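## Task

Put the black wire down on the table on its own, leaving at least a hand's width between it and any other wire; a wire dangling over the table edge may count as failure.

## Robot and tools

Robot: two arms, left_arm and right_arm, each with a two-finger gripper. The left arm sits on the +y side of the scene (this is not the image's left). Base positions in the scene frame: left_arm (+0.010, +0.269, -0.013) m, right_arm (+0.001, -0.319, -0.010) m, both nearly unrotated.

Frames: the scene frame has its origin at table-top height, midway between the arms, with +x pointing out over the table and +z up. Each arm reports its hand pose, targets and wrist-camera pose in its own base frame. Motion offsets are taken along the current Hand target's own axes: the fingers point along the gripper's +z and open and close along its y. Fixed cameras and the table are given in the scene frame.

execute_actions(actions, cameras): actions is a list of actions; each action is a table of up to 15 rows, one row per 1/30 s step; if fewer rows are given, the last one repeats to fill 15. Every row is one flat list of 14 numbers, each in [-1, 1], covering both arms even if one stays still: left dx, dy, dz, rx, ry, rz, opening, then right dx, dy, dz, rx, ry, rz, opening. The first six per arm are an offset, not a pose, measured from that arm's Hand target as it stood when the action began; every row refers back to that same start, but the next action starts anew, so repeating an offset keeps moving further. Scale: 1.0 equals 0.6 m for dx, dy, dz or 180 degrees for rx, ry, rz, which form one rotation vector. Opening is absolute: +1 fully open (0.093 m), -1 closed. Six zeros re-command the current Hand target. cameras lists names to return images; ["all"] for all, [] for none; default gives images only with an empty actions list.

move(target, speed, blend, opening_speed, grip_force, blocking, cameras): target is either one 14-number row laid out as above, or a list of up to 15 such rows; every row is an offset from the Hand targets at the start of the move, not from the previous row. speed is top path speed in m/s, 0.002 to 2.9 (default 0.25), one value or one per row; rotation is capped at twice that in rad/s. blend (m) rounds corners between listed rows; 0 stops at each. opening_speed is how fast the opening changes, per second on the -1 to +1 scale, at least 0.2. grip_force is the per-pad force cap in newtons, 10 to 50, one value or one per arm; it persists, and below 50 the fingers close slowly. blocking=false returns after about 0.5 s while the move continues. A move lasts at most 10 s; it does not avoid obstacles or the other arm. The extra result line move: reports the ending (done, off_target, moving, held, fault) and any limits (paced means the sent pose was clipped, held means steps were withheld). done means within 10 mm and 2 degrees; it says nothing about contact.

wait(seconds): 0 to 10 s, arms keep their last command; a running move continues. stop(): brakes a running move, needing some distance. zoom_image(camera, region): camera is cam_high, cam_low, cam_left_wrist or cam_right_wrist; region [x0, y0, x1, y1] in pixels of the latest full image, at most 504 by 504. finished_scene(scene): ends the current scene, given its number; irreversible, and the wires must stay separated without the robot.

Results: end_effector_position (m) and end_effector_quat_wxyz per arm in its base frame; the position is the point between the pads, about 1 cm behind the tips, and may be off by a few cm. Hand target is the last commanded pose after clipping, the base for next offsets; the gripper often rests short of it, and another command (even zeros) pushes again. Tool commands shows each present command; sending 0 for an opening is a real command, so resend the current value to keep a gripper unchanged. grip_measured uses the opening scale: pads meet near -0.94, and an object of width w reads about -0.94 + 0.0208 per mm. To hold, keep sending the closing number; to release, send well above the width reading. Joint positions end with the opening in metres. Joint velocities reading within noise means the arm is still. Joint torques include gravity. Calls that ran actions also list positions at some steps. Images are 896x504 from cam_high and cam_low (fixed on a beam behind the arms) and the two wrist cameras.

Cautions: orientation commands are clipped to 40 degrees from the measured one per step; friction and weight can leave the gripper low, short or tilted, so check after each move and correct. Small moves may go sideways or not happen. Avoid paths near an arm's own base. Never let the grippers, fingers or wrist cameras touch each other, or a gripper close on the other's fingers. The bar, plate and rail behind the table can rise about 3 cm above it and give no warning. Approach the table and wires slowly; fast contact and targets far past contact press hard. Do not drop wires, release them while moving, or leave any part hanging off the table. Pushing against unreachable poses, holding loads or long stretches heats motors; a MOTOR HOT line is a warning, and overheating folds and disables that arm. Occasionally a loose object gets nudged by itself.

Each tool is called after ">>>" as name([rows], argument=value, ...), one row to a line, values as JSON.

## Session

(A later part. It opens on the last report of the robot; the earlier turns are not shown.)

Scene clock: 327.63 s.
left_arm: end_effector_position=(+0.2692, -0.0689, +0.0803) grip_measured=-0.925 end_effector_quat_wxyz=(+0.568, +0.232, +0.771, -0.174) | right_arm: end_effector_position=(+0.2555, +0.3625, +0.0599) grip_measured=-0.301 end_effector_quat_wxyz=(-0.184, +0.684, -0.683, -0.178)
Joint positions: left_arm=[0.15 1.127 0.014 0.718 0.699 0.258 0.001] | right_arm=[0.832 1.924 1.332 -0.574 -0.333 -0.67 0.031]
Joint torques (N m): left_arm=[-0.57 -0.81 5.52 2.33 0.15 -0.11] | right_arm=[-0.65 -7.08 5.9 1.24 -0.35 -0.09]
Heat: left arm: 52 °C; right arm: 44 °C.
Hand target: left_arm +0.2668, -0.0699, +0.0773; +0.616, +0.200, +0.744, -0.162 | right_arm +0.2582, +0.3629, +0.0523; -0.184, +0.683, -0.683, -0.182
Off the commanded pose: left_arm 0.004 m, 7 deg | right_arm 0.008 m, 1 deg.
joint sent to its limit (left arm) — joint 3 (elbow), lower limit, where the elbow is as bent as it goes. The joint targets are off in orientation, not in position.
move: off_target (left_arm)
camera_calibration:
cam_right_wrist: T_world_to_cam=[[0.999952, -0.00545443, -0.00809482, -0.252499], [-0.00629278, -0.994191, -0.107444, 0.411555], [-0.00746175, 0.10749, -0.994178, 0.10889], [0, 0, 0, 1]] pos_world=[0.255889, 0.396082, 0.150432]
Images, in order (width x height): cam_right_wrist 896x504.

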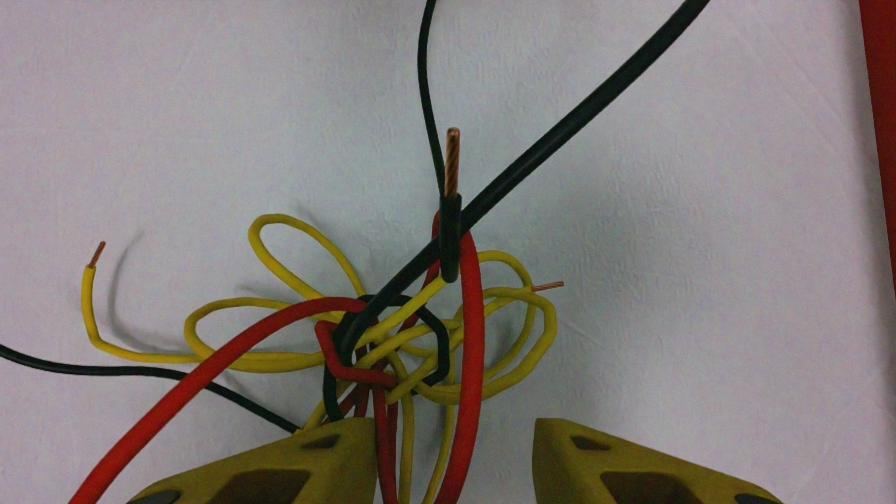

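>>> move(target=[0,0,0,0,0,0,-0.9316,-0.0489,-0.0097,0.0057,0,0.0,0,-0.62], speed=0.08, cameras=["cam_right_wrist","cam_left_wrist"])

>>> zoom_image(camera="cam_right_wrist", region=[250, 244, 650, 504])

Scene clock: 385.73 s.
left_arm: end_effector_position=(+0.2693, -0.0687, +0.0803) grip_measured=-0.925 end_effector_quat_wxyz=(+0.568, +0.231, +0.771, -0.173) | right_arm: end_effector_position=(+0.2600, +0.3844, +0.0630) grip_measured=-0.619 end_effector_quat_wxyz=(-0.181, +0.685, -0.682, -0.182)
Joint positions: left_arm=[0.15 1.127 0.014 0.718 0.698 0.258 0.001] | right_arm=[0.857 1.993 1.442 -0.612 -0.333 -0.648 0.016]
Joint torques (N m): left_arm=[-0.51 -0.94 5.46 2.33 0.13 -0.12] | right_arm=[0.42 -7.87 9.2 0.96 -0.13 0.12]
Heat: left arm: 54 °C; right arm: 41 °C.
Hand target: left_arm +0.2668, -0.0699, +0.0773; +0.616, +0.200, +0.744, -0.162 | right_arm +0.2640, +0.3900, +0.0639; -0.183, +0.683, -0.683, -0.182
Off the commanded pose: left_arm 0.004 m, 7 deg | right_arm 0.007 m, 0 deg.
joint sent to its limit (left arm) — joint 3 (elbow), lower limit, where the elbow is as bent as it goes. The joint targets are off in orientation, not in position.
move: off_target (left_arm)
camera_calibration:
cam_left_wrist: T_world_to_cam=[[-0.567541, -0.823341, -0.00275453, 0.0954051], [-0.554137, 0.384445, -0.738332, 0.27324], [0.608958, -0.417507, -0.674432, -0.0487204], [0, 0, 0, 1]] pos_world=[0.235227, -0.0468361, 0.169146]
cam_right_wrist: T_world_to_cam=[[0.999848, 0.000711733, -0.0174475, -0.258568], [-0.00120616, -0.993968, -0.109667, 0.432427], [-0.0174203, 0.109671, -0.993815, 0.111404], [0, 0, 0, 1]] pos_world=[0.26099, 0.417785, 0.153627]
Images, in order (width x height): cam_left_wrist 896x504, cam_right_wrist 896x504.

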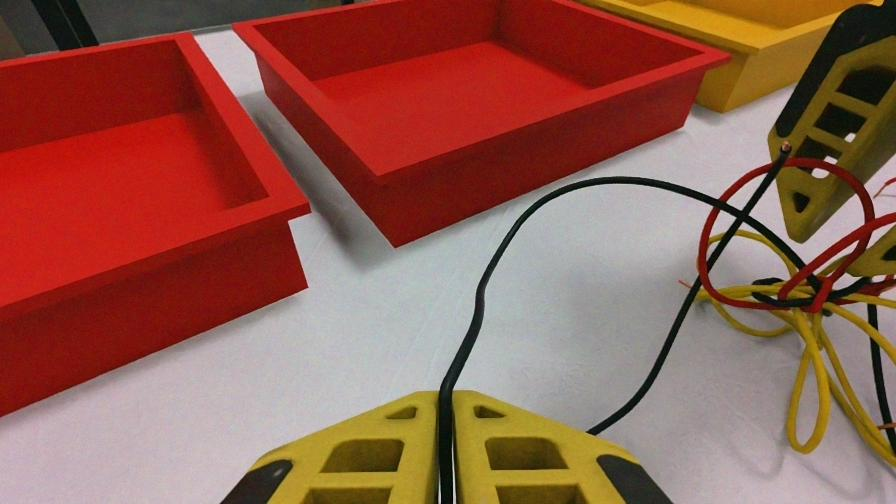

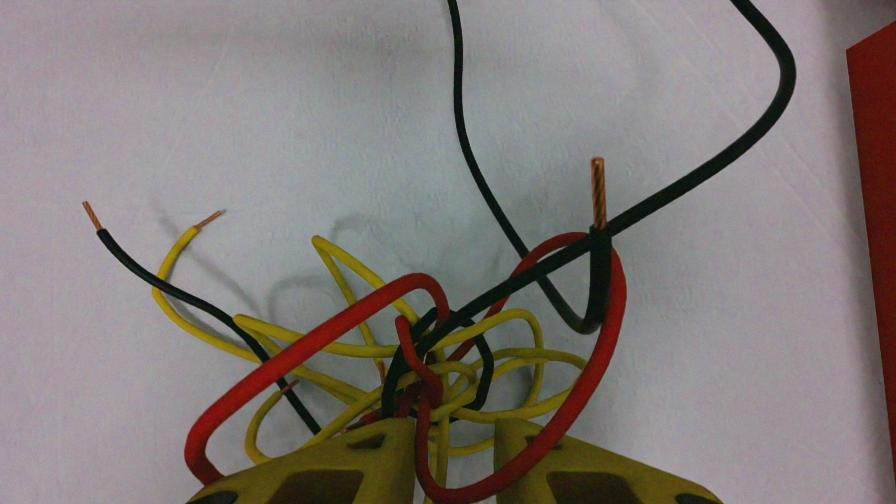

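Scaled by 1.260 from the camera's 896x504 image, which has a finer 1280x720 frame.

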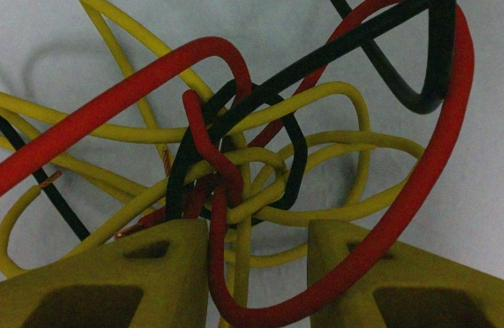

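>>> move([
  [0,0,0,0,0,0,-0.9316,0,0,-0.05,0,0.0,0,-0.19],
  [0,0,0,0,0,0,-0.9316,0.0,-0.0508,-0.05,0,0.0,0,-0.19],
  [0,0,0,0,0,0,-0.9316,0.034,-0.0508,0.042,0,0.0,0,-0.19],
], speed=0.12, cameras=["cam_right_wrist","cam_left_wrist"])

>>> zoom_image(camera="cam_right_wrist", region=[250, 204, 650, 504])

Scene clock: 431.20 s.
left_arm: end_effector_position=(+0.2693, -0.0687, +0.0803) grip_measured=-0.925 end_effector_quat_wxyz=(+0.568, +0.231, +0.771, -0.173) | right_arm: end_effector_position=(+0.2995, +0.3825, +0.0449) grip_measured=-0.191 end_effector_quat_wxyz=(-0.193, +0.682, -0.683, -0.176)
Joint positions: left_arm=[0.15 1.127 0.014 0.718 0.698 0.258 0.001] | right_arm=[0.789 2.095 1.515 -0.582 -0.346 -0.709 0.036]
Joint torques (N m): left_arm=[-0.42 -0.84 5.37 2.33 0.11 -0.12] | right_arm=[1.1 -7.98 5.53 1.23 -0.32 0.12]
Heat: left arm: 56 °C; right arm: 46 °C.
Hand target: left_arm +0.2668, -0.0699, +0.0773; +0.616, +0.200, +0.744, -0.162 | right_arm +0.2945, +0.3850, +0.0321; -0.183, +0.683, -0.683, -0.182
Off the commanded pose: left_arm 0.004 m, 7 deg | right_arm 0.014 m, 1 deg.
joint sent to its limit (left arm) — joint 3 (elbow), lower limit, where the elbow is as bent as it goes. The joint targets are off in orientation, not in position.
move: off_target (left_arm, right_arm)
camera_calibration:
cam_left_wrist: T_world_to_cam=[[-0.567541, -0.823341, -0.00275453, 0.0954051], [-0.554137, 0.384445, -0.738332, 0.27324], [0.608958, -0.417507, -0.674432, -0.0487204], [0, 0, 0, 1]] pos_world=[0.235227, -0.0468361, 0.169146]
cam_right_wrist: T_world_to_cam=[[0.999934, -0.00997718, 0.00573099, -0.295394], [-0.00922758, -0.992905, -0.118552, 0.430979], [0.00687314, 0.118491, -0.992931, 0.083677], [0, 0, 0, 1]] pos_world=[0.298777, 0.415059, 0.135872]
Images, in order (width x height): cam_left_wrist 896x504, cam_right_wrist 896x504.

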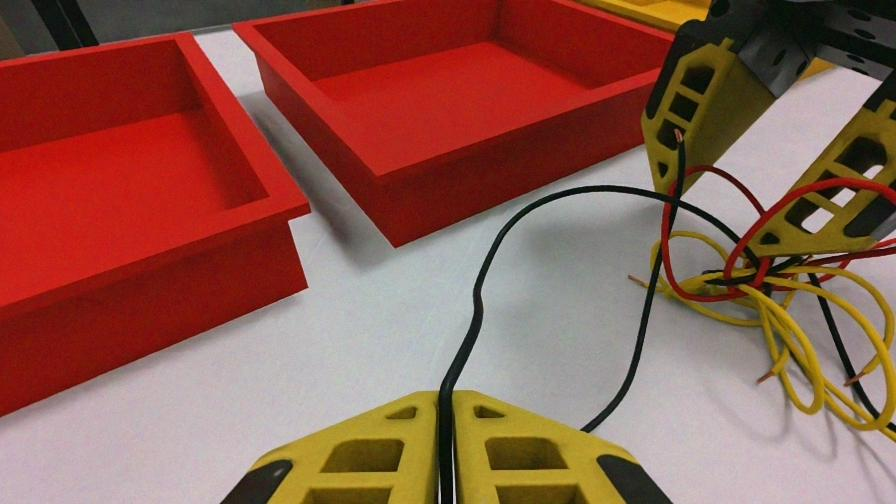

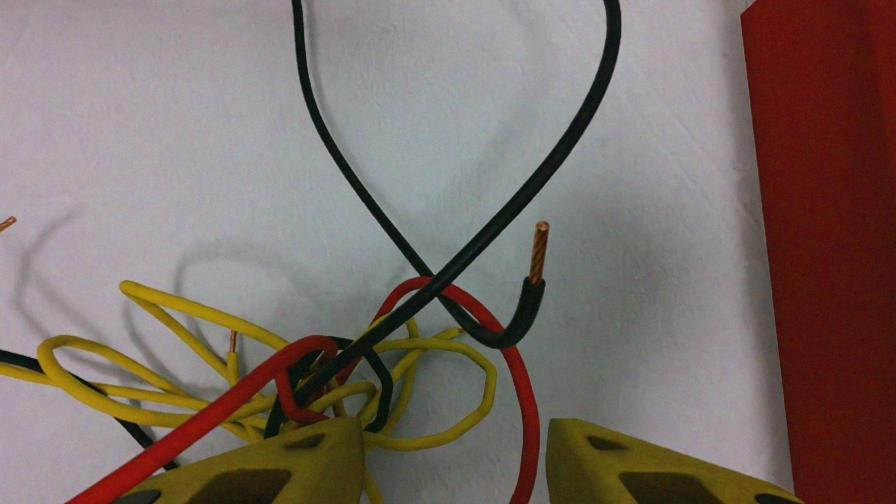

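Scaled by 1.260 from the camera's 896x504 image, which has a finer 1280x720 frame.

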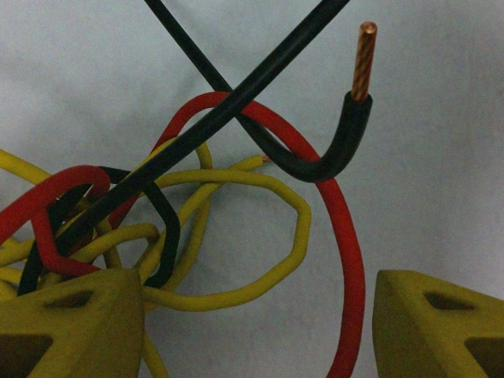

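>>> move(target=[0,0,0,0,0,0,-0.9316,0.01,-0.015,0.0175,0,0.0,0,-0.19], speed=0.05, cameras=["cam_right_wrist"])

Scene clock: 452.97 s.
left_arm: end_effector_position=(+0.2693, -0.0687, +0.0803) grip_measured=-0.925 end_effector_quat_wxyz=(+0.568, +0.231, +0.771, -0.173) | right_arm: end_effector_position=(+0.3019, +0.3860, +0.0324) grip_measured=-0.191 end_effector_quat_wxyz=(-0.192, +0.682, -0.682, -0.180)
Joint positions: left_arm=[0.15 1.127 0.014 0.718 0.698 0.258 0.001] | right_arm=[0.787 2.129 1.515 -0.55 -0.355 -0.709 0.036]
Joint torques (N m): left_arm=[-0.49 -0.79 5.64 2.36 0.14 -0.12] | right_arm=[-0.42 -7.88 6.64 1.13 -0.27 -0.06]
Heat: left arm: 56 °C; right arm: 45 °C.
Hand target: left_arm +0.2668, -0.0699, +0.0773; +0.616, +0.200, +0.744, -0.162 | right_arm +0.3036, +0.3850, +0.0200; -0.184, +0.683, -0.683, -0.182
Off the commanded pose: left_arm 0.004 m, 7 deg | right_arm 0.013 m, 1 deg.
joint sent to its limit (left arm) — joint 3 (elbow), lower limit, where the elbow is as bent as it goes. The joint targets are off in orientation, not in position.
move: off_target (left_arm, right_arm)
camera_calibration:
cam_right_wrist: T_world_to_cam=[[0.99997, -0.00759842, -0.00138853, -0.298325], [-0.00771141, -0.992405, -0.12277, 0.432464], [-0.000445131, 0.122777, -0.992434, 0.0713344], [0, 0, 0, 1]] pos_world=[0.301683, 0.418154, 0.123474]
Images, in order (width x height): cam_right_wrist 896x504.

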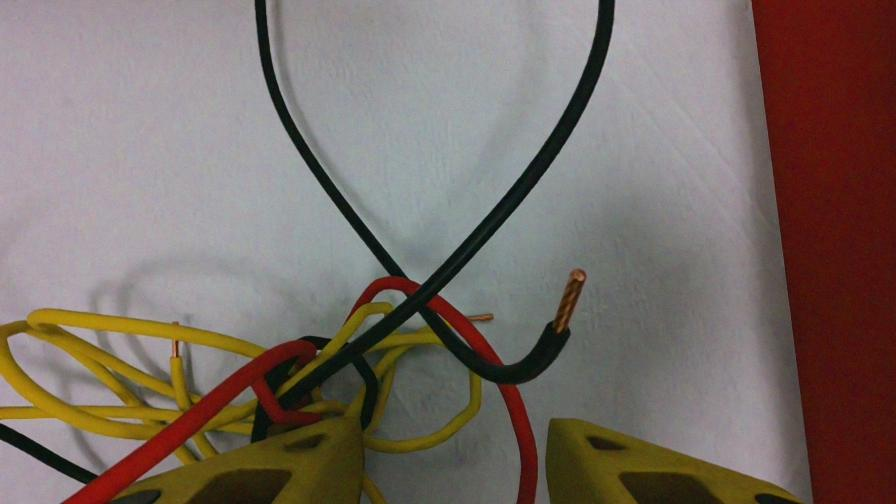

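>>> move(target=[0,0,0,0,0,0,-0.9316,0.022,0,0.0047,0,0.0,0,-0.19], speed=0.05, cameras=["cam_right_wrist"])

Scene clock: 457.73 s.
left_arm: end_effector_position=(+0.2693, -0.0687, +0.0803) grip_measured=-0.925 end_effector_quat_wxyz=(+0.568, +0.231, +0.771, -0.173) | right_arm: end_effector_position=(+0.3057, +0.3837, +0.0282) grip_measured=-0.191 end_effector_quat_wxyz=(-0.202, +0.682, -0.678, -0.187)
Joint positions: left_arm=[0.15 1.127 0.014 0.718 0.698 0.258 0.001] | right_arm=[0.772 2.129 1.486 -0.504 -0.375 -0.723 0.036]
Joint torques (N m): left_arm=[-0.27 -0.64 5.42 2.32 0.15 -0.1] | right_arm=[-0.65 -8.29 4.72 1.02 -0.12 -0.11]
Heat: left arm: 56 °C; right arm: 45 °C.
Hand target: left_arm +0.2668, -0.0699, +0.0773; +0.616, +0.200, +0.744, -0.162 | right_arm +0.3036, +0.3750, +0.0110; -0.184, +0.683, -0.683, -0.182
Off the commanded pose: left_arm 0.004 m, 7 deg | right_arm 0.019 m, 2 deg.
joint sent to its limit (left arm) — joint 3 (elbow), lower limit, where the elbow is as bent as it goes. The joint targets are off in orientation, not in position.
move: off_target (left_arm, right_arm)
camera_calibration:
cam_right_wrist: T_world_to_cam=[[0.999984, -0.00352445, 0.00432829, -0.303921], [-0.0028507, -0.989156, -0.146843, 0.427726], [0.00479889, 0.146828, -0.98915, 0.0565236], [0, 0, 0, 1]] pos_world=[0.304864, 0.413717, 0.120034]
Images, in order (width x height): cam_right_wrist 896x504.

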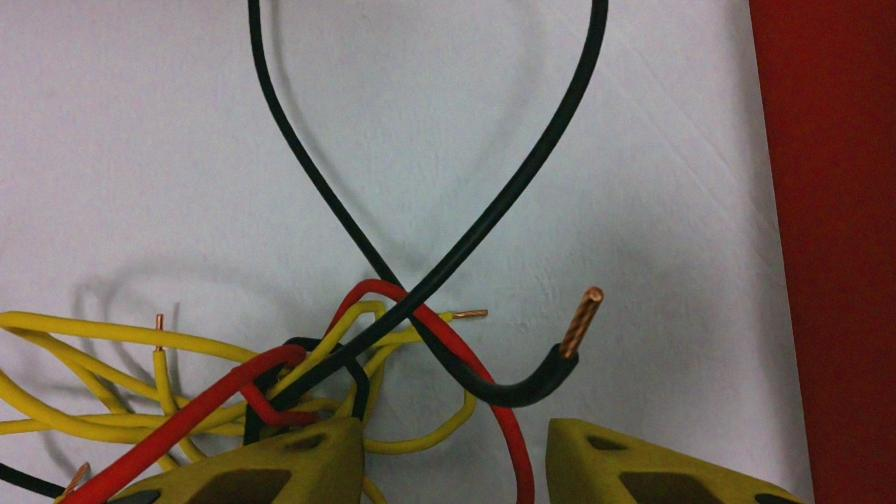

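>>> move(target=[0,0,0,0,0,0,-0.9316,0.0067,0,0.0115,0,0.0,0,-0.19], speed=0.05, cameras=["cam_right_wrist"])

Scene clock: 464.23 s.
left_arm: end_effector_position=(+0.2693, -0.0687, +0.0803) grip_measured=-0.925 end_effector_quat_wxyz=(+0.568, +0.231, +0.771, -0.173) | right_arm: end_effector_position=(+0.3050, +0.3851, +0.0266) grip_measured=-0.191 end_effector_quat_wxyz=(-0.207, +0.682, -0.675, -0.191)
Joint positions: left_arm=[0.15 1.127 0.014 0.718 0.698 0.258 0.001] | right_arm=[0.772 2.129 1.472 -0.481 -0.384 -0.723 0.036]
Joint torques (N m): left_arm=[-0.64 -0.76 5.55 2.4 0.09 -0.13] | right_arm=[-0.27 -7.34 4.49 1.1 -0.01 -0.09]
Heat: left arm: 57 °C; right arm: 46 °C.
Hand target: left_arm +0.2668, -0.0699, +0.0773; +0.616, +0.200, +0.744, -0.162 | right_arm +0.3036, +0.3749, +0.0030; -0.184, +0.683, -0.683, -0.182
Off the commanded pose: left_arm 0.004 m, 7 deg | right_arm 0.026 m, 3 deg.
joint sent to its limit (left arm) — joint 3 (elbow), lower limit, where the elbow is as bent as it goes. The joint targets are off in orientation, not in position.
move: off_target (left_arm, right_arm)
camera_calibration:
cam_right_wrist: T_world_to_cam=[[0.999982, 0.000919894, 0.0059683, -0.305035], [0.00186008, -0.987196, -0.159498, 0.426978], [0.00574516, 0.159507, -0.98718, 0.0494759], [0, 0, 0, 1]] pos_world=[0.303951, 0.4139, 0.118764]
Images, in order (width x height): cam_right_wrist 896x504.

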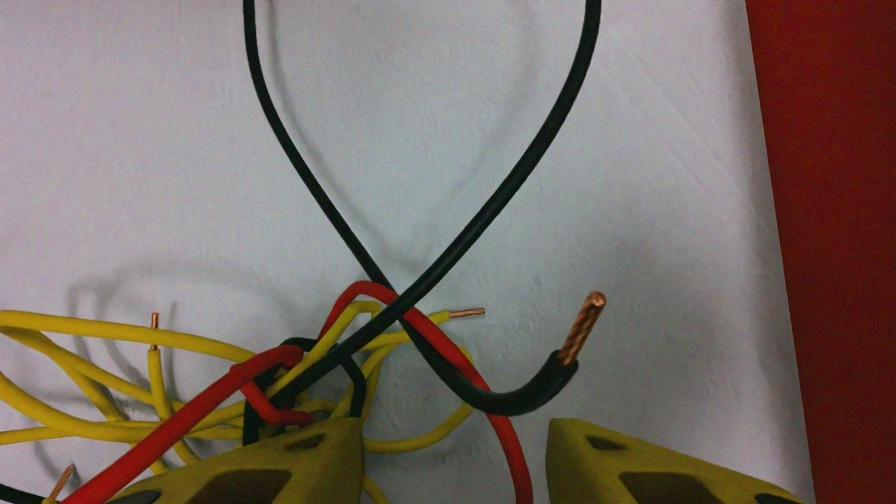

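>>> move([
  [0,0,0,0,0,0,-0.9316,0,0,-0.03,0,0.0,0,-0.19],
  [0,0,0,0,0,0,-0.9316,0,0,-0.03,0,0.0,0,-1],
], speed=0.05, opening_speed=0.4, cameras=["cam_right_wrist"])

>>> zoom_image(camera="cam_right_wrist", region=[250, 254, 650, 504])

Scene clock: 471.77 s.
left_arm: end_effector_position=(+0.2693, -0.0687, +0.0803) grip_measured=-0.925 end_effector_quat_wxyz=(+0.568, +0.231, +0.771, -0.173) | right_arm: end_effector_position=(+0.3033, +0.3743, +0.0202) grip_measured=-0.983 end_effector_quat_wxyz=(-0.191, +0.683, -0.679, -0.190)
Joint positions: left_arm=[0.15 1.127 0.014 0.718 0.698 0.258 0.001] | right_arm=[0.757 2.129 1.46 -0.507 -0.387 -0.742 0]
Joint torques (N m): left_arm=[-0.42 -0.73 5.41 2.35 0.15 -0.17] | right_arm=[-0.29 -10.86 5.55 0.83 -0.05 -0.08]
Heat: left arm: 57 °C; right arm: 46 °C.
Hand target: left_arm +0.2668, -0.0699, +0.0773; +0.616, +0.200, +0.744, -0.162 | right_arm +0.3036, +0.3659, +0.0185; -0.183, +0.683, -0.683, -0.182
Off the commanded pose: left_arm 0.004 m, 7 deg | right_arm 0.009 m, 1 deg.
joint sent to its limit (left arm) — joint 3 (elbow), lower limit, where the elbow is as bent as it goes. The joint targets are off in orientation, not in position.
move: off_target (left_arm); target 2's new opening was sent with right_arm's hand 0.018 m and 3 deg from that target
camera_calibration:
cam_right_wrist: T_world_to_cam=[[0.999888, 0.00312671, -0.0146601, -0.303677], [0.00112261, -0.990877, -0.134767, 0.416358], [-0.0149477, 0.134735, -0.990769, 0.0605869], [0, 0, 0, 1]] pos_world=[0.304081, 0.405345, 0.111687]
Images, in order (width x height): cam_right_wrist 896x504.

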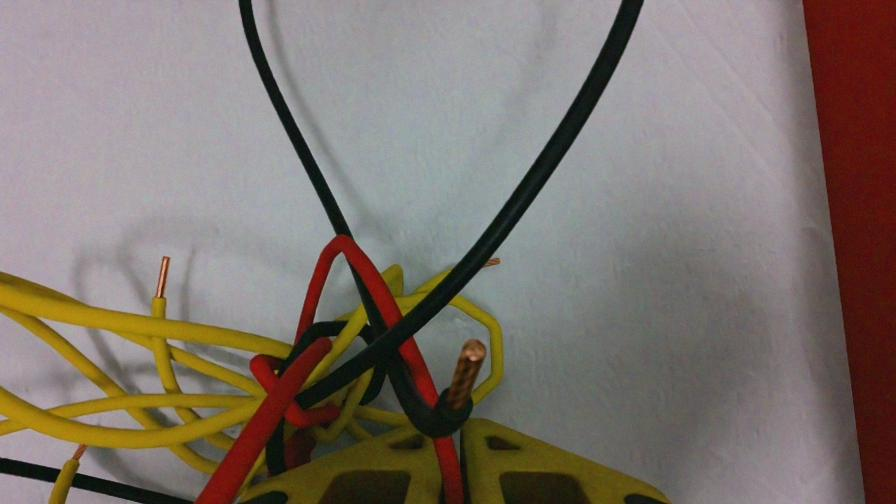

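Scaled by 1.260 from the camera's 896x504 image, which has a finer 1280x720 frame.

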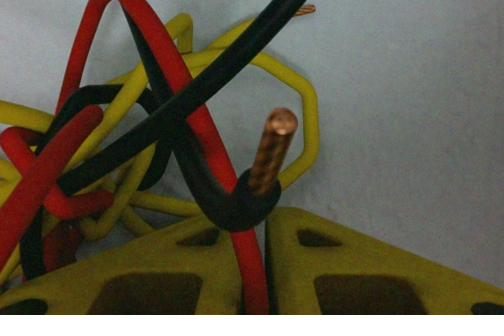

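>>> move(target=[-0.023,0.0868,-0.055,0,0,0,-0.9316,0,0,0,0,0.0,0,-1], speed=0.05, cameras=["cam_right_wrist","cam_left_wrist"])

>>> zoom_image(camera="cam_right_wrist", region=[150, 204, 650, 504])

Scene clock: 480.30 s.
left_arm: end_effector_position=(+0.2629, -0.0154, +0.0919) grip_measured=-0.925 end_effector_quat_wxyz=(+0.605, +0.191, +0.752, -0.181) | right_arm: end_effector_position=(+0.3033, +0.3743, +0.0202) grip_measured=-0.983 end_effector_quat_wxyz=(-0.191, +0.683, -0.679, -0.190)
Joint positions: left_arm=[0.519 1.196 0.014 0.781 1.022 0.306 0.001] | right_arm=[0.757 2.129 1.46 -0.507 -0.387 -0.742 0]
Joint torques (N m): left_arm=[1.11 -0.79 6.98 2.22 0.2 0.18] | right_arm=[-0.55 -10.76 5.33 0.88 0.02 -0.07]
Heat: left arm: 57 °C; right arm: 49 °C.
Hand target: left_arm +0.2667, -0.0100, +0.0974; +0.616, +0.200, +0.744, -0.162 | right_arm +0.3036, +0.3659, +0.0185; -0.183, +0.683, -0.683, -0.182
Off the commanded pose: left_arm 0.009 m, 3 deg | right_arm 0.009 m, 1 deg.
move: off_target (left_arm)
camera_calibration:
cam_left_wrist: T_world_to_cam=[[-0.520419, -0.853317, 0.0318432, 0.119641], [-0.526516, 0.291305, -0.798701, 0.254692], [0.672269, -0.432425, -0.600885, -0.0382829], [0, 0, 0, 1]] pos_world=[0.222099, 0.0113443, 0.176609]
cam_right_wrist: T_world_to_cam=[[0.999888, 0.00312671, -0.0146601, -0.303677], [0.00112261, -0.990877, -0.134767, 0.416358], [-0.0149477, 0.134735, -0.990769, 0.0605869], [0, 0, 0, 1]] pos_world=[0.304081, 0.405345, 0.111687]
Images, in order (width x height): cam_left_wrist 896x504, cam_right_wrist 896x504.

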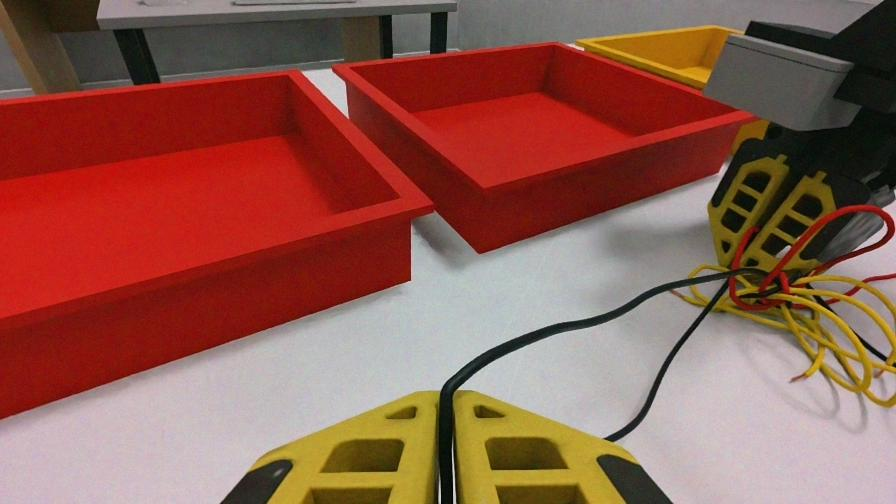

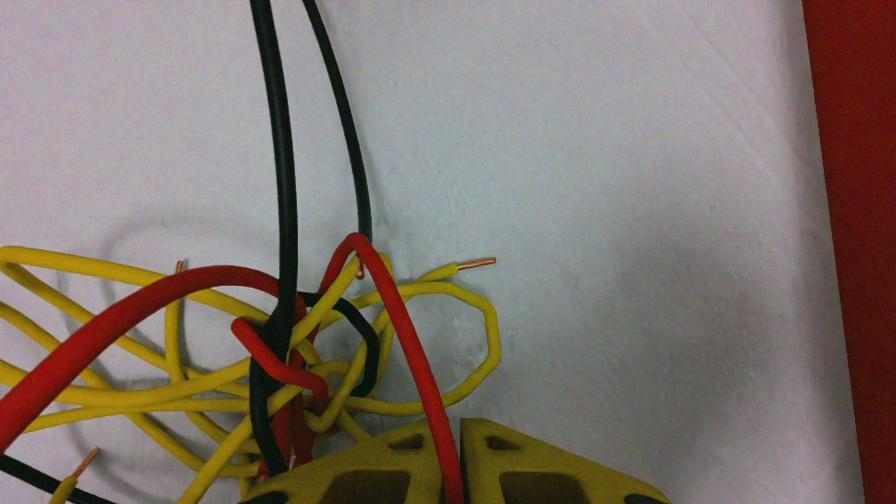

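Scaled by 1.008 from the camera's 896x504 image, which has a finer 1280x720 frame.

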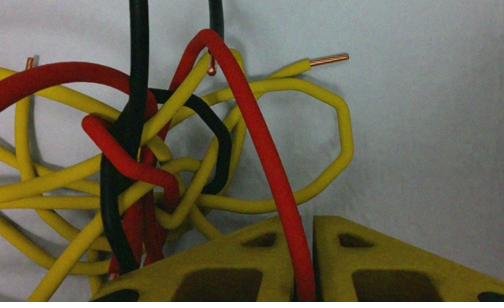

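>>> move(target=[-0.02,0.0868,-0.05,0,0,0,-0.9316,0,0,0,0,0.0,0,-1], speed=0.05, cameras=["cam_right_wrist","cam_high"])

>>> zoom_image(camera="cam_right_wrist", region=[150, 204, 650, 504])

Scene clock: 485.50 s.
left_arm: end_effector_position=(+0.2557, +0.0272, +0.1012) grip_measured=-0.925 end_effector_quat_wxyz=(+0.599, +0.182, +0.750, -0.211) | right_arm: end_effector_position=(+0.3003, +0.3900, +0.0281) grip_measured=-0.983 end_effector_quat_wxyz=(-0.213, +0.688, -0.660, -0.214)
Joint positions: left_arm=[0.786 1.239 0.213 0.265 1.288 0.64 0.001] | right_arm=[0.77 2.129 1.46 -0.455 -0.436 -0.742 0]
Joint torques (N m): left_arm=[2.18 -1.8 11.51 1.87 0.29 0.17] | right_arm=[-1.68 -11.07 5.37 0.41 0.47 0]
Heat: left arm: 56 °C; right arm: 50 °C.
Hand target: left_arm +0.2690, +0.0486, +0.1151; +0.616, +0.200, +0.744, -0.162 | right_arm +0.3035, +0.3659, +0.0185; -0.183, +0.683, -0.683, -0.182
Off the commanded pose: left_arm 0.029 m, 6 deg | right_arm 0.026 m, 6 deg.
move: off_target (left_arm, right_arm)
camera_calibration:
cam_right_wrist: T_world_to_cam=[[0.999328, 0.0360319, -0.00669961, -0.313429], [0.0339418, -0.978861, -0.201689, 0.42032], [-0.0138252, 0.201326, -0.979427, 0.0395841], [0, 0, 0, 1]] pos_world=[0.299499, 0.414759, 0.121444]
Images, in order (width x height): cam_high 896x504, cam_right_wrist 896x504.

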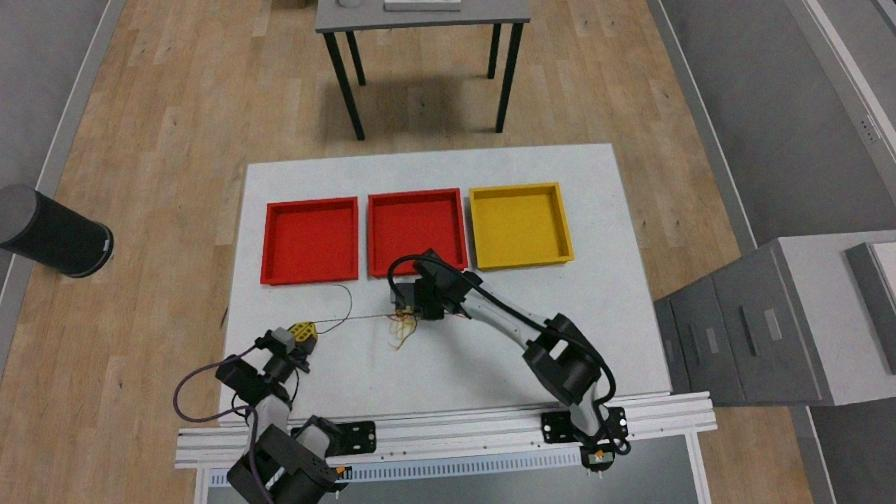

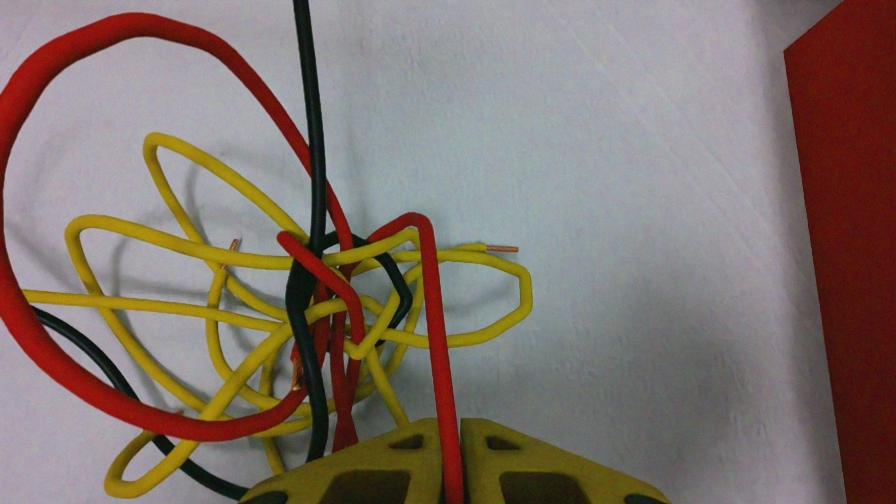

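Scaled by 1.008 from the camera's 896x504 image, which has a finer 1280x720 frame.

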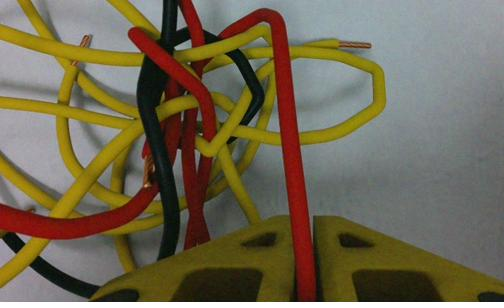

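>>> move(target=[0.02,-0.10,0.05,0,0,0,-0.9316,0,0,0,0,0.0,0,-1], speed=0.08, cameras=["cam_right_wrist"])

>>> zoom_image(camera="cam_right_wrist", region=[220, 204, 470, 454])

Scene clock: 493.20 s.
left_arm: end_effector_position=(+0.2641, -0.0161, +0.1005) grip_measured=-0.925 end_effector_quat_wxyz=(+0.616, +0.205, +0.742, -0.163) | right_arm: end_effector_position=(+0.3005, +0.3762, +0.0204) grip_measured=-0.983 end_effector_quat_wxyz=(-0.190, +0.685, -0.676, -0.193)
Joint positions: left_arm=[0.507 1.143 0.014 0.772 1.007 0.317 0.001] | right_arm=[0.763 2.129 1.46 -0.508 -0.392 -0.742 0]
Joint torques (N m): left_arm=[-0.31 -0.57 5.14 2.17 0.11 -0.13] | right_arm=[-0.95 -11.19 5.26 0.84 -0.04 -0.03]
Heat: left arm: 55 °C; right arm: 51 °C.
Hand target: left_arm +0.2628, -0.0168, +0.0974; +0.616, +0.200, +0.744, -0.162 | right_arm +0.3036, +0.3659, +0.0185; -0.183, +0.683, -0.683, -0.182
Off the commanded pose: left_arm 0.004 m, 1 deg | right_arm 0.011 m, 2 deg.
joint sent to its limit (left arm) — joint 3 (elbow), lower limit, where the elbow is as bent as it goes. The joint targets still meet the commanded pose.
move: off_target (right_arm)
camera_calibration:
cam_right_wrist: T_world_to_cam=[[0.999772, 0.0107967, -0.0184222, -0.303634], [0.00816663, -0.990496, -0.137298, 0.416095], [-0.0197295, 0.137117, -0.990358, 0.0610414], [0, 0, 0, 1]] pos_world=[0.301371, 0.407049, 0.111988]
Images, in order (width x height): cam_right_wrist 896x504.

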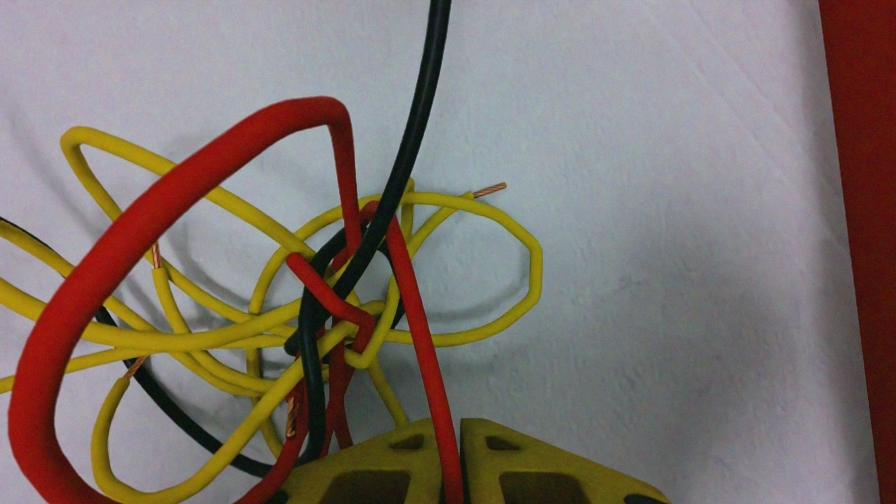

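Scaled by 2.016 from the camera's 896x504 image, which has a finer 1280x720 frame.

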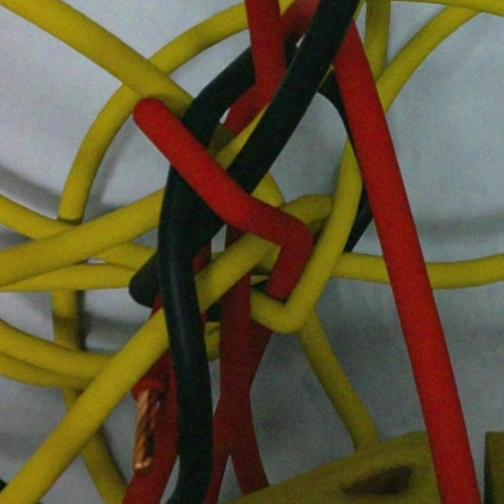

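>>> move([
  [0,0,0,0,0,0,-0.9316,0,0,0,0,0.0,0,-0.7],
  [0,0,0,0,0,0,-0.9316,0,0,-0.0583,0,0.0,0,-0.7],
  [0,0,0,0,0,0,-0.9316,-0.0622,-0.0273,-0.0224,0,0.0,0,-0.52],
], speed=0.1, cameras=["cam_right_wrist"])

>>> zoom_image(camera="cam_right_wrist", region=[100, 204, 600, 504])

Scene clock: 549.70 s.
left_arm: end_effector_position=(+0.2642, -0.0161, +0.1006) grip_measured=-0.925 end_effector_quat_wxyz=(+0.617, +0.206, +0.742, -0.163) | right_arm: end_effector_position=(+0.3134, +0.3865, +0.0461) grip_measured=-0.521 end_effector_quat_wxyz=(-0.177, +0.685, -0.682, -0.186)
Joint positions: left_arm=[0.506 1.143 0.014 0.773 1.006 0.317 0.001] | right_arm=[0.765 2.169 1.646 -0.68 -0.376 -0.739 0.02]
Joint torques (N m): left_arm=[-0.17 -0.43 5.3 2.18 0.11 -0.09] | right_arm=[0.32 -9.36 9.57 0.95 -0.08 0.13]
Heat: left arm: 56 °C; right arm: 56 °C.
Hand target: left_arm +0.2628, -0.0168, +0.0974; +0.616, +0.200, +0.744, -0.162 | right_arm +0.3200, +0.3915, +0.0488; -0.183, +0.683, -0.683, -0.182
Off the commanded pose: left_arm 0.004 m, 1 deg | right_arm 0.009 m, 1 deg.
joint sent to its limit (left arm) — joint 3 (elbow), lower limit, where the elbow is as bent as it goes. The joint targets still meet the commanded pose.
move: done
camera_calibration:
cam_right_wrist: T_world_to_cam=[[0.999604, 0.00363642, -0.0279114, -0.312887], [0.000569008, -0.994028, -0.109128, 0.432221], [-0.0281415, 0.109069, -0.993636, 0.098909], [0, 0, 0, 1]] pos_world=[0.315301, 0.419989, 0.136714]
Images, in order (width x height): cam_right_wrist 896x504.

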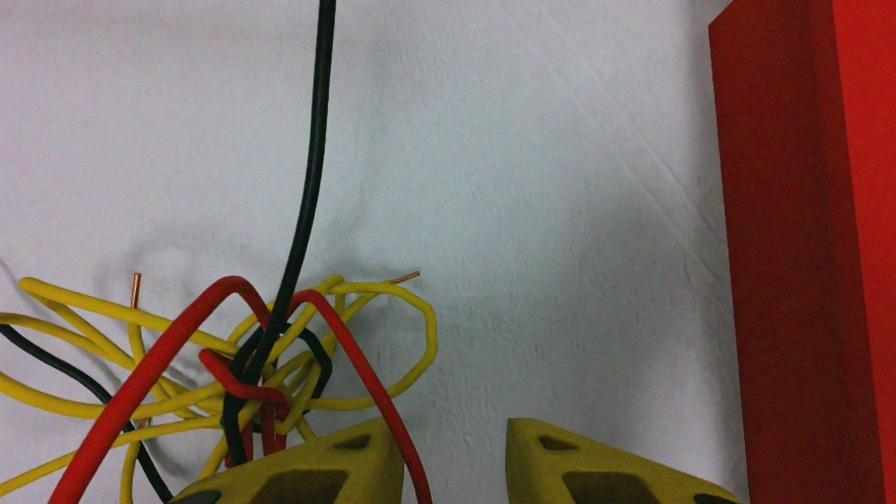

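Scaled by 1.008 from the camera's 896x504 image, which has a finer 1280x720 frame.

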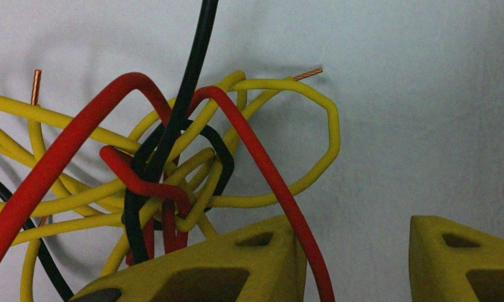

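>>> move([
  [0,0,0,0,0,0,-0.9316,0.0018,0.0117,0.0568,0,0.0,0,-0.52],
  [0,0,0,0,0,0,-0.9316,0.0018,0.0117,0.0568,0,0.0,0,-1],
], speed=0.06, opening_speed=0.5, cameras=["cam_right_wrist"])

>>> zoom_image(camera="cam_right_wrist", region=[150, 204, 650, 504])

Scene clock: 561.13 s.
left_arm: end_effector_position=(+0.2643, -0.0160, +0.1006) grip_measured=-0.925 end_effector_quat_wxyz=(+0.617, +0.206, +0.742, -0.162) | right_arm: end_effector_position=(+0.3107, +0.4024, +0.0249) grip_measured=-0.983 end_effector_quat_wxyz=(-0.179, +0.683, -0.683, -0.184)
Joint positions: left_arm=[0.506 1.143 0.014 0.773 1.005 0.317 0.001] | right_arm=[0.796 2.223 1.646 -0.609 -0.36 -0.704 0]
Joint torques (N m): left_arm=[-0.09 -0.51 5.03 2.11 0.14 -0.14] | right_arm=[0.79 -9.28 6.97 1.25 -0.19 0.1]
Heat: left arm: 56 °C; right arm: 55 °C.
Hand target: left_arm +0.2628, -0.0168, +0.0973; +0.616, +0.200, +0.744, -0.162 | right_arm +0.3129, +0.4076, +0.0187; -0.183, +0.683, -0.683, -0.182
Off the commanded pose: left_arm 0.004 m, 1 deg | right_arm 0.008 m, 1 deg.
joint sent to its limit (left arm) — joint 3 (elbow), lower limit, where the elbow is as bent as it goes. The joint targets still meet the commanded pose.
move: done
camera_calibration:
cam_right_wrist: T_world_to_cam=[[0.999701, -0.00162689, -0.0244087, -0.308887], [-0.00428162, -0.994021, -0.109108, 0.447109], [-0.0240852, 0.10918, -0.99373, 0.0746421], [0, 0, 0, 1]] pos_world=[0.312507, 0.435783, 0.115418]
Images, in order (width x height): cam_right_wrist 896x504.

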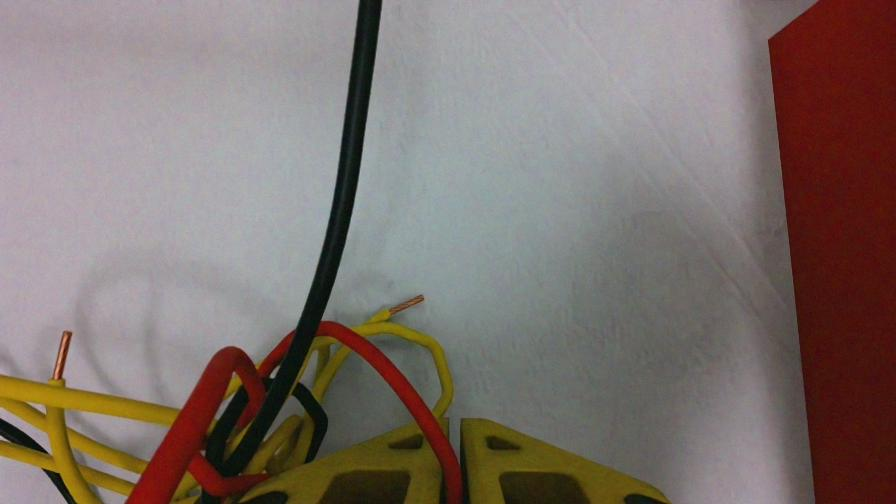

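Scaled by 1.008 from the camera's 896x504 image, which has a finer 1280x720 frame.

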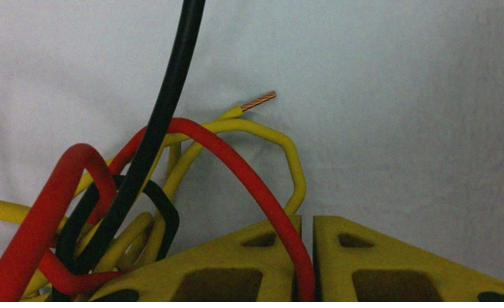

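>>> move(target=[-0.02,0.10,-0.05,0,0,0,-0.9316,0,0,0,0,0.0,0,-1], speed=0.05, cameras=["cam_right_wrist","cam_left_wrist"])

>>> zoom_image(camera="cam_right_wrist", region=[0, 204, 500, 504])

>>> zoom_image(camera="cam_left_wrist", region=[600, 150, 896, 450])

Scene clock: 569.67 s.
left_arm: end_effector_position=(+0.2611, +0.0367, +0.1036) grip_measured=-0.925 end_effector_quat_wxyz=(+0.604, +0.183, +0.752, -0.189) | right_arm: end_effector_position=(+0.3106, +0.4128, +0.0287) grip_measured=-0.983 end_effector_quat_wxyz=(-0.196, +0.686, -0.675, -0.189)
Joint positions: left_arm=[0.794 1.25 0.225 0.307 1.264 0.629 0.001] | right_arm=[0.809 2.223 1.646 -0.571 -0.366 -0.699 0]
Joint torques (N m): left_arm=[1.37 -2.02 10.47 1.73 0.46 0.23] | right_arm=[-0.2 -9.21 7.1 0.9 0.02 0.05]
Heat: left arm: 56 °C; right arm: 54 °C.
Hand target: left_arm +0.2690, +0.0487, +0.1152; +0.616, +0.200, +0.744, -0.162 | right_arm +0.3130, +0.4076, +0.0187; -0.183, +0.683, -0.683, -0.182
Off the commanded pose: left_arm 0.018 m, 4 deg | right_arm 0.011 m, 2 deg.
move: off_target (left_arm, right_arm)
camera_calibration:
cam_left_wrist: T_world_to_cam=[[-0.51843, -0.853335, 0.0552129, 0.159869], [-0.533064, 0.272018, -0.801155, 0.250528], [0.668635, -0.444775, -0.595905, -0.00670665], [0, 0, 0, 1]] pos_world=[0.220912, 0.0652905, 0.187888]
cam_right_wrist: T_world_to_cam=[[0.999951, 0.00908458, -0.00399715, -0.313681], [0.00843428, -0.99008, -0.14025, 0.453202], [-0.00523162, 0.140209, -0.990108, 0.0585824], [0, 0, 0, 1]] pos_world=[0.31015, 0.443342, 0.120311]
Images, in order (width x height): cam_left_wrist 896x504, cam_right_wrist 896x504.

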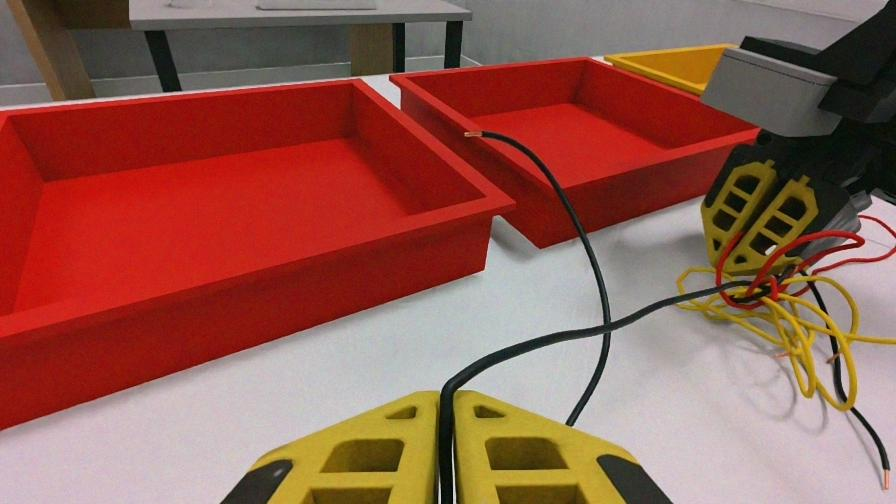

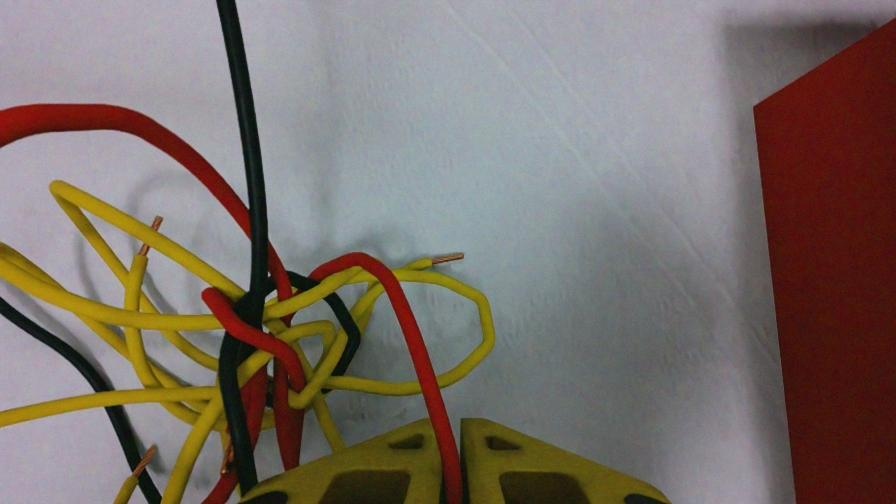

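Scaled by 1.008 from the camera's 896x504 image, which has a finer 1280x720 frame.

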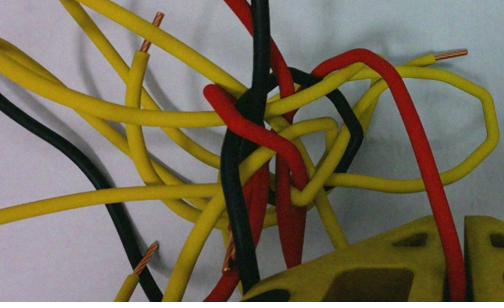

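Scaled by 1.680 from the camera's 896x504 image, which has a finer 1280x720 frame.

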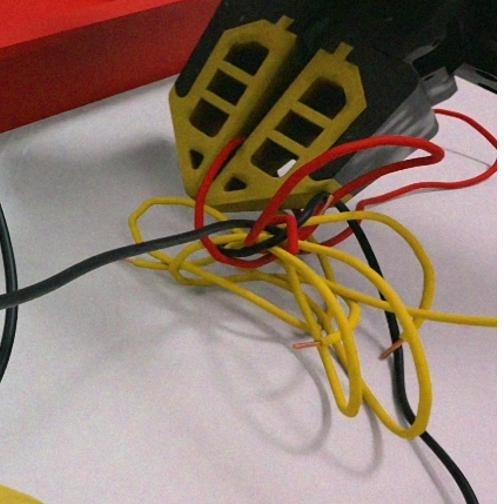

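>>> move([
  [0.02,-0.08,0.05,0,0,0,-0.9316,0,0,0,0,0,0,-0.7],
  [0.02,-0.08,0.05,0,0,0,-0.9316,0,0,-0.0833,0,0,0,-0.7],
  [0.02,-0.08,0.05,0,0,0,-0.9316,-0.0818,0.1007,-0.167,0.0652,0.0652,0.497,0.1],
], speed=[0.08,0.1,0.3], cameras=["cam_right_wrist","cam_left_wrist"])

>>> zoom_image(camera="cam_right_wrist", region=[250, 104, 650, 404])

Scene clock: 614.07 s.
left_arm: end_effector_position=(+0.2704, -0.0047, +0.1010) grip_measured=-0.925 end_effector_quat_wxyz=(+0.618, +0.204, +0.742, -0.160) | right_arm: end_effector_position=(+0.2490, +0.3968, +0.1288) grip_measured=+0.099 end_effector_quat_wxyz=(-0.006, -0.003, +0.991, +0.133)
Joint positions: left_arm=[0.551 1.222 0.049 0.799 1.043 0.342 0.001] | right_arm=[0.952 2.16 2.042 -1.24 -0.164 0.964 0.05]
Joint torques (N m): left_arm=[-0.27 -0.95 5.05 2.1 0.18 -0.12] | right_arm=[0.53 -8.99 9.22 0.65 0.2 0.03]
Heat: left arm: 52 °C; right arm: 53 °C.
Hand target: left_arm +0.2688, -0.0064, +0.0975; +0.616, +0.200, +0.744, -0.162 | right_arm +0.2523, +0.4001, +0.1299; +0.001, +0.000, +0.991, +0.131
Off the commanded pose: left_arm 0.004 m, 1 deg | right_arm 0.005 m, 1 deg.
move: done
camera_calibration:
cam_left_wrist: T_world_to_cam=[[-0.515731, -0.856431, -0.0234129, 0.136693], [-0.491817, 0.31832, -0.810425, 0.254724], [0.701526, -0.406446, -0.585374, -0.0426454], [0, 0, 0, 1]] pos_world=[0.225691, 0.0186511, 0.184672]
cam_right_wrist: T_world_to_cam=[[-0.00799879, -0.960996, -0.276445, 0.419504], [-0.912049, -0.10634, 0.396054, 0.261343], [-0.410004, 0.255299, -0.875625, 0.199953], [0, 0, 0, 1]] pos_world=[0.323695, 0.379885, 0.187548]
Images, in order (width x height): cam_left_wrist 896x504, cam_right_wrist 896x504.

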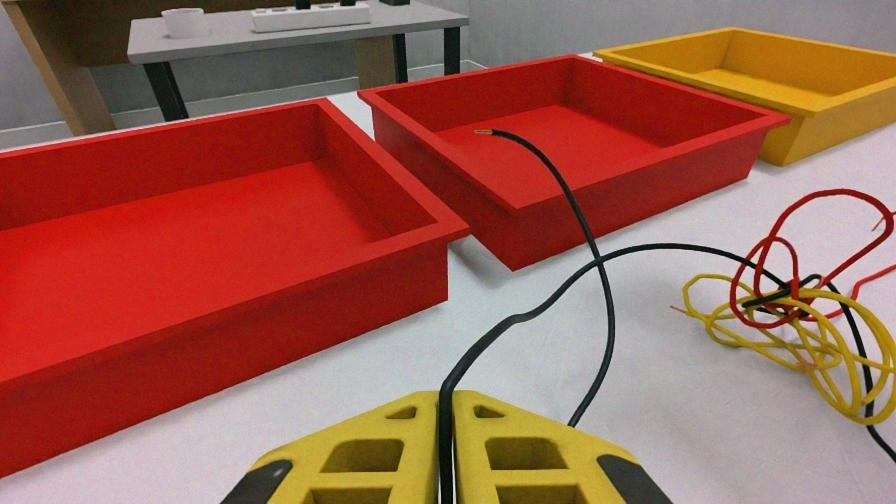

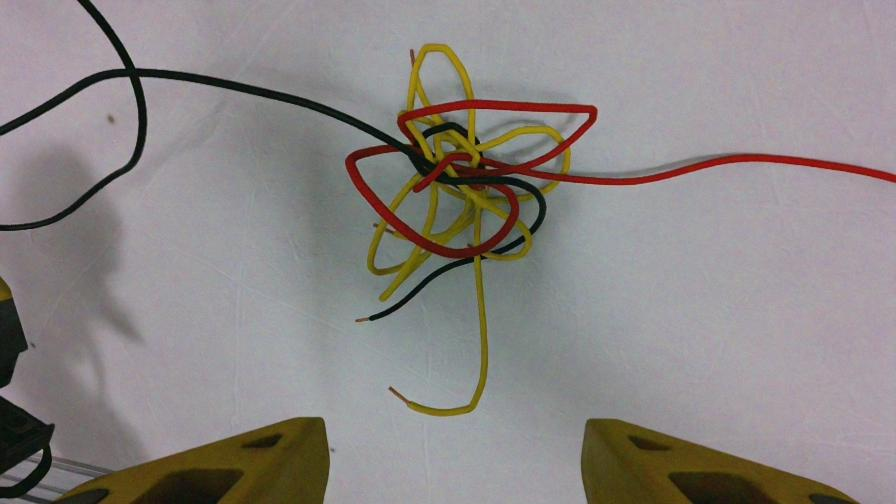

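Scaled by 1.260 from the camera's 896x504 image, which has a finer 1280x720 frame.

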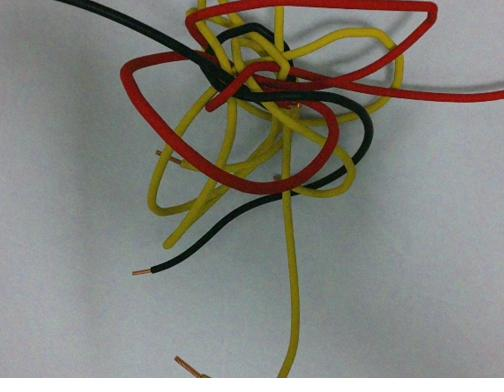

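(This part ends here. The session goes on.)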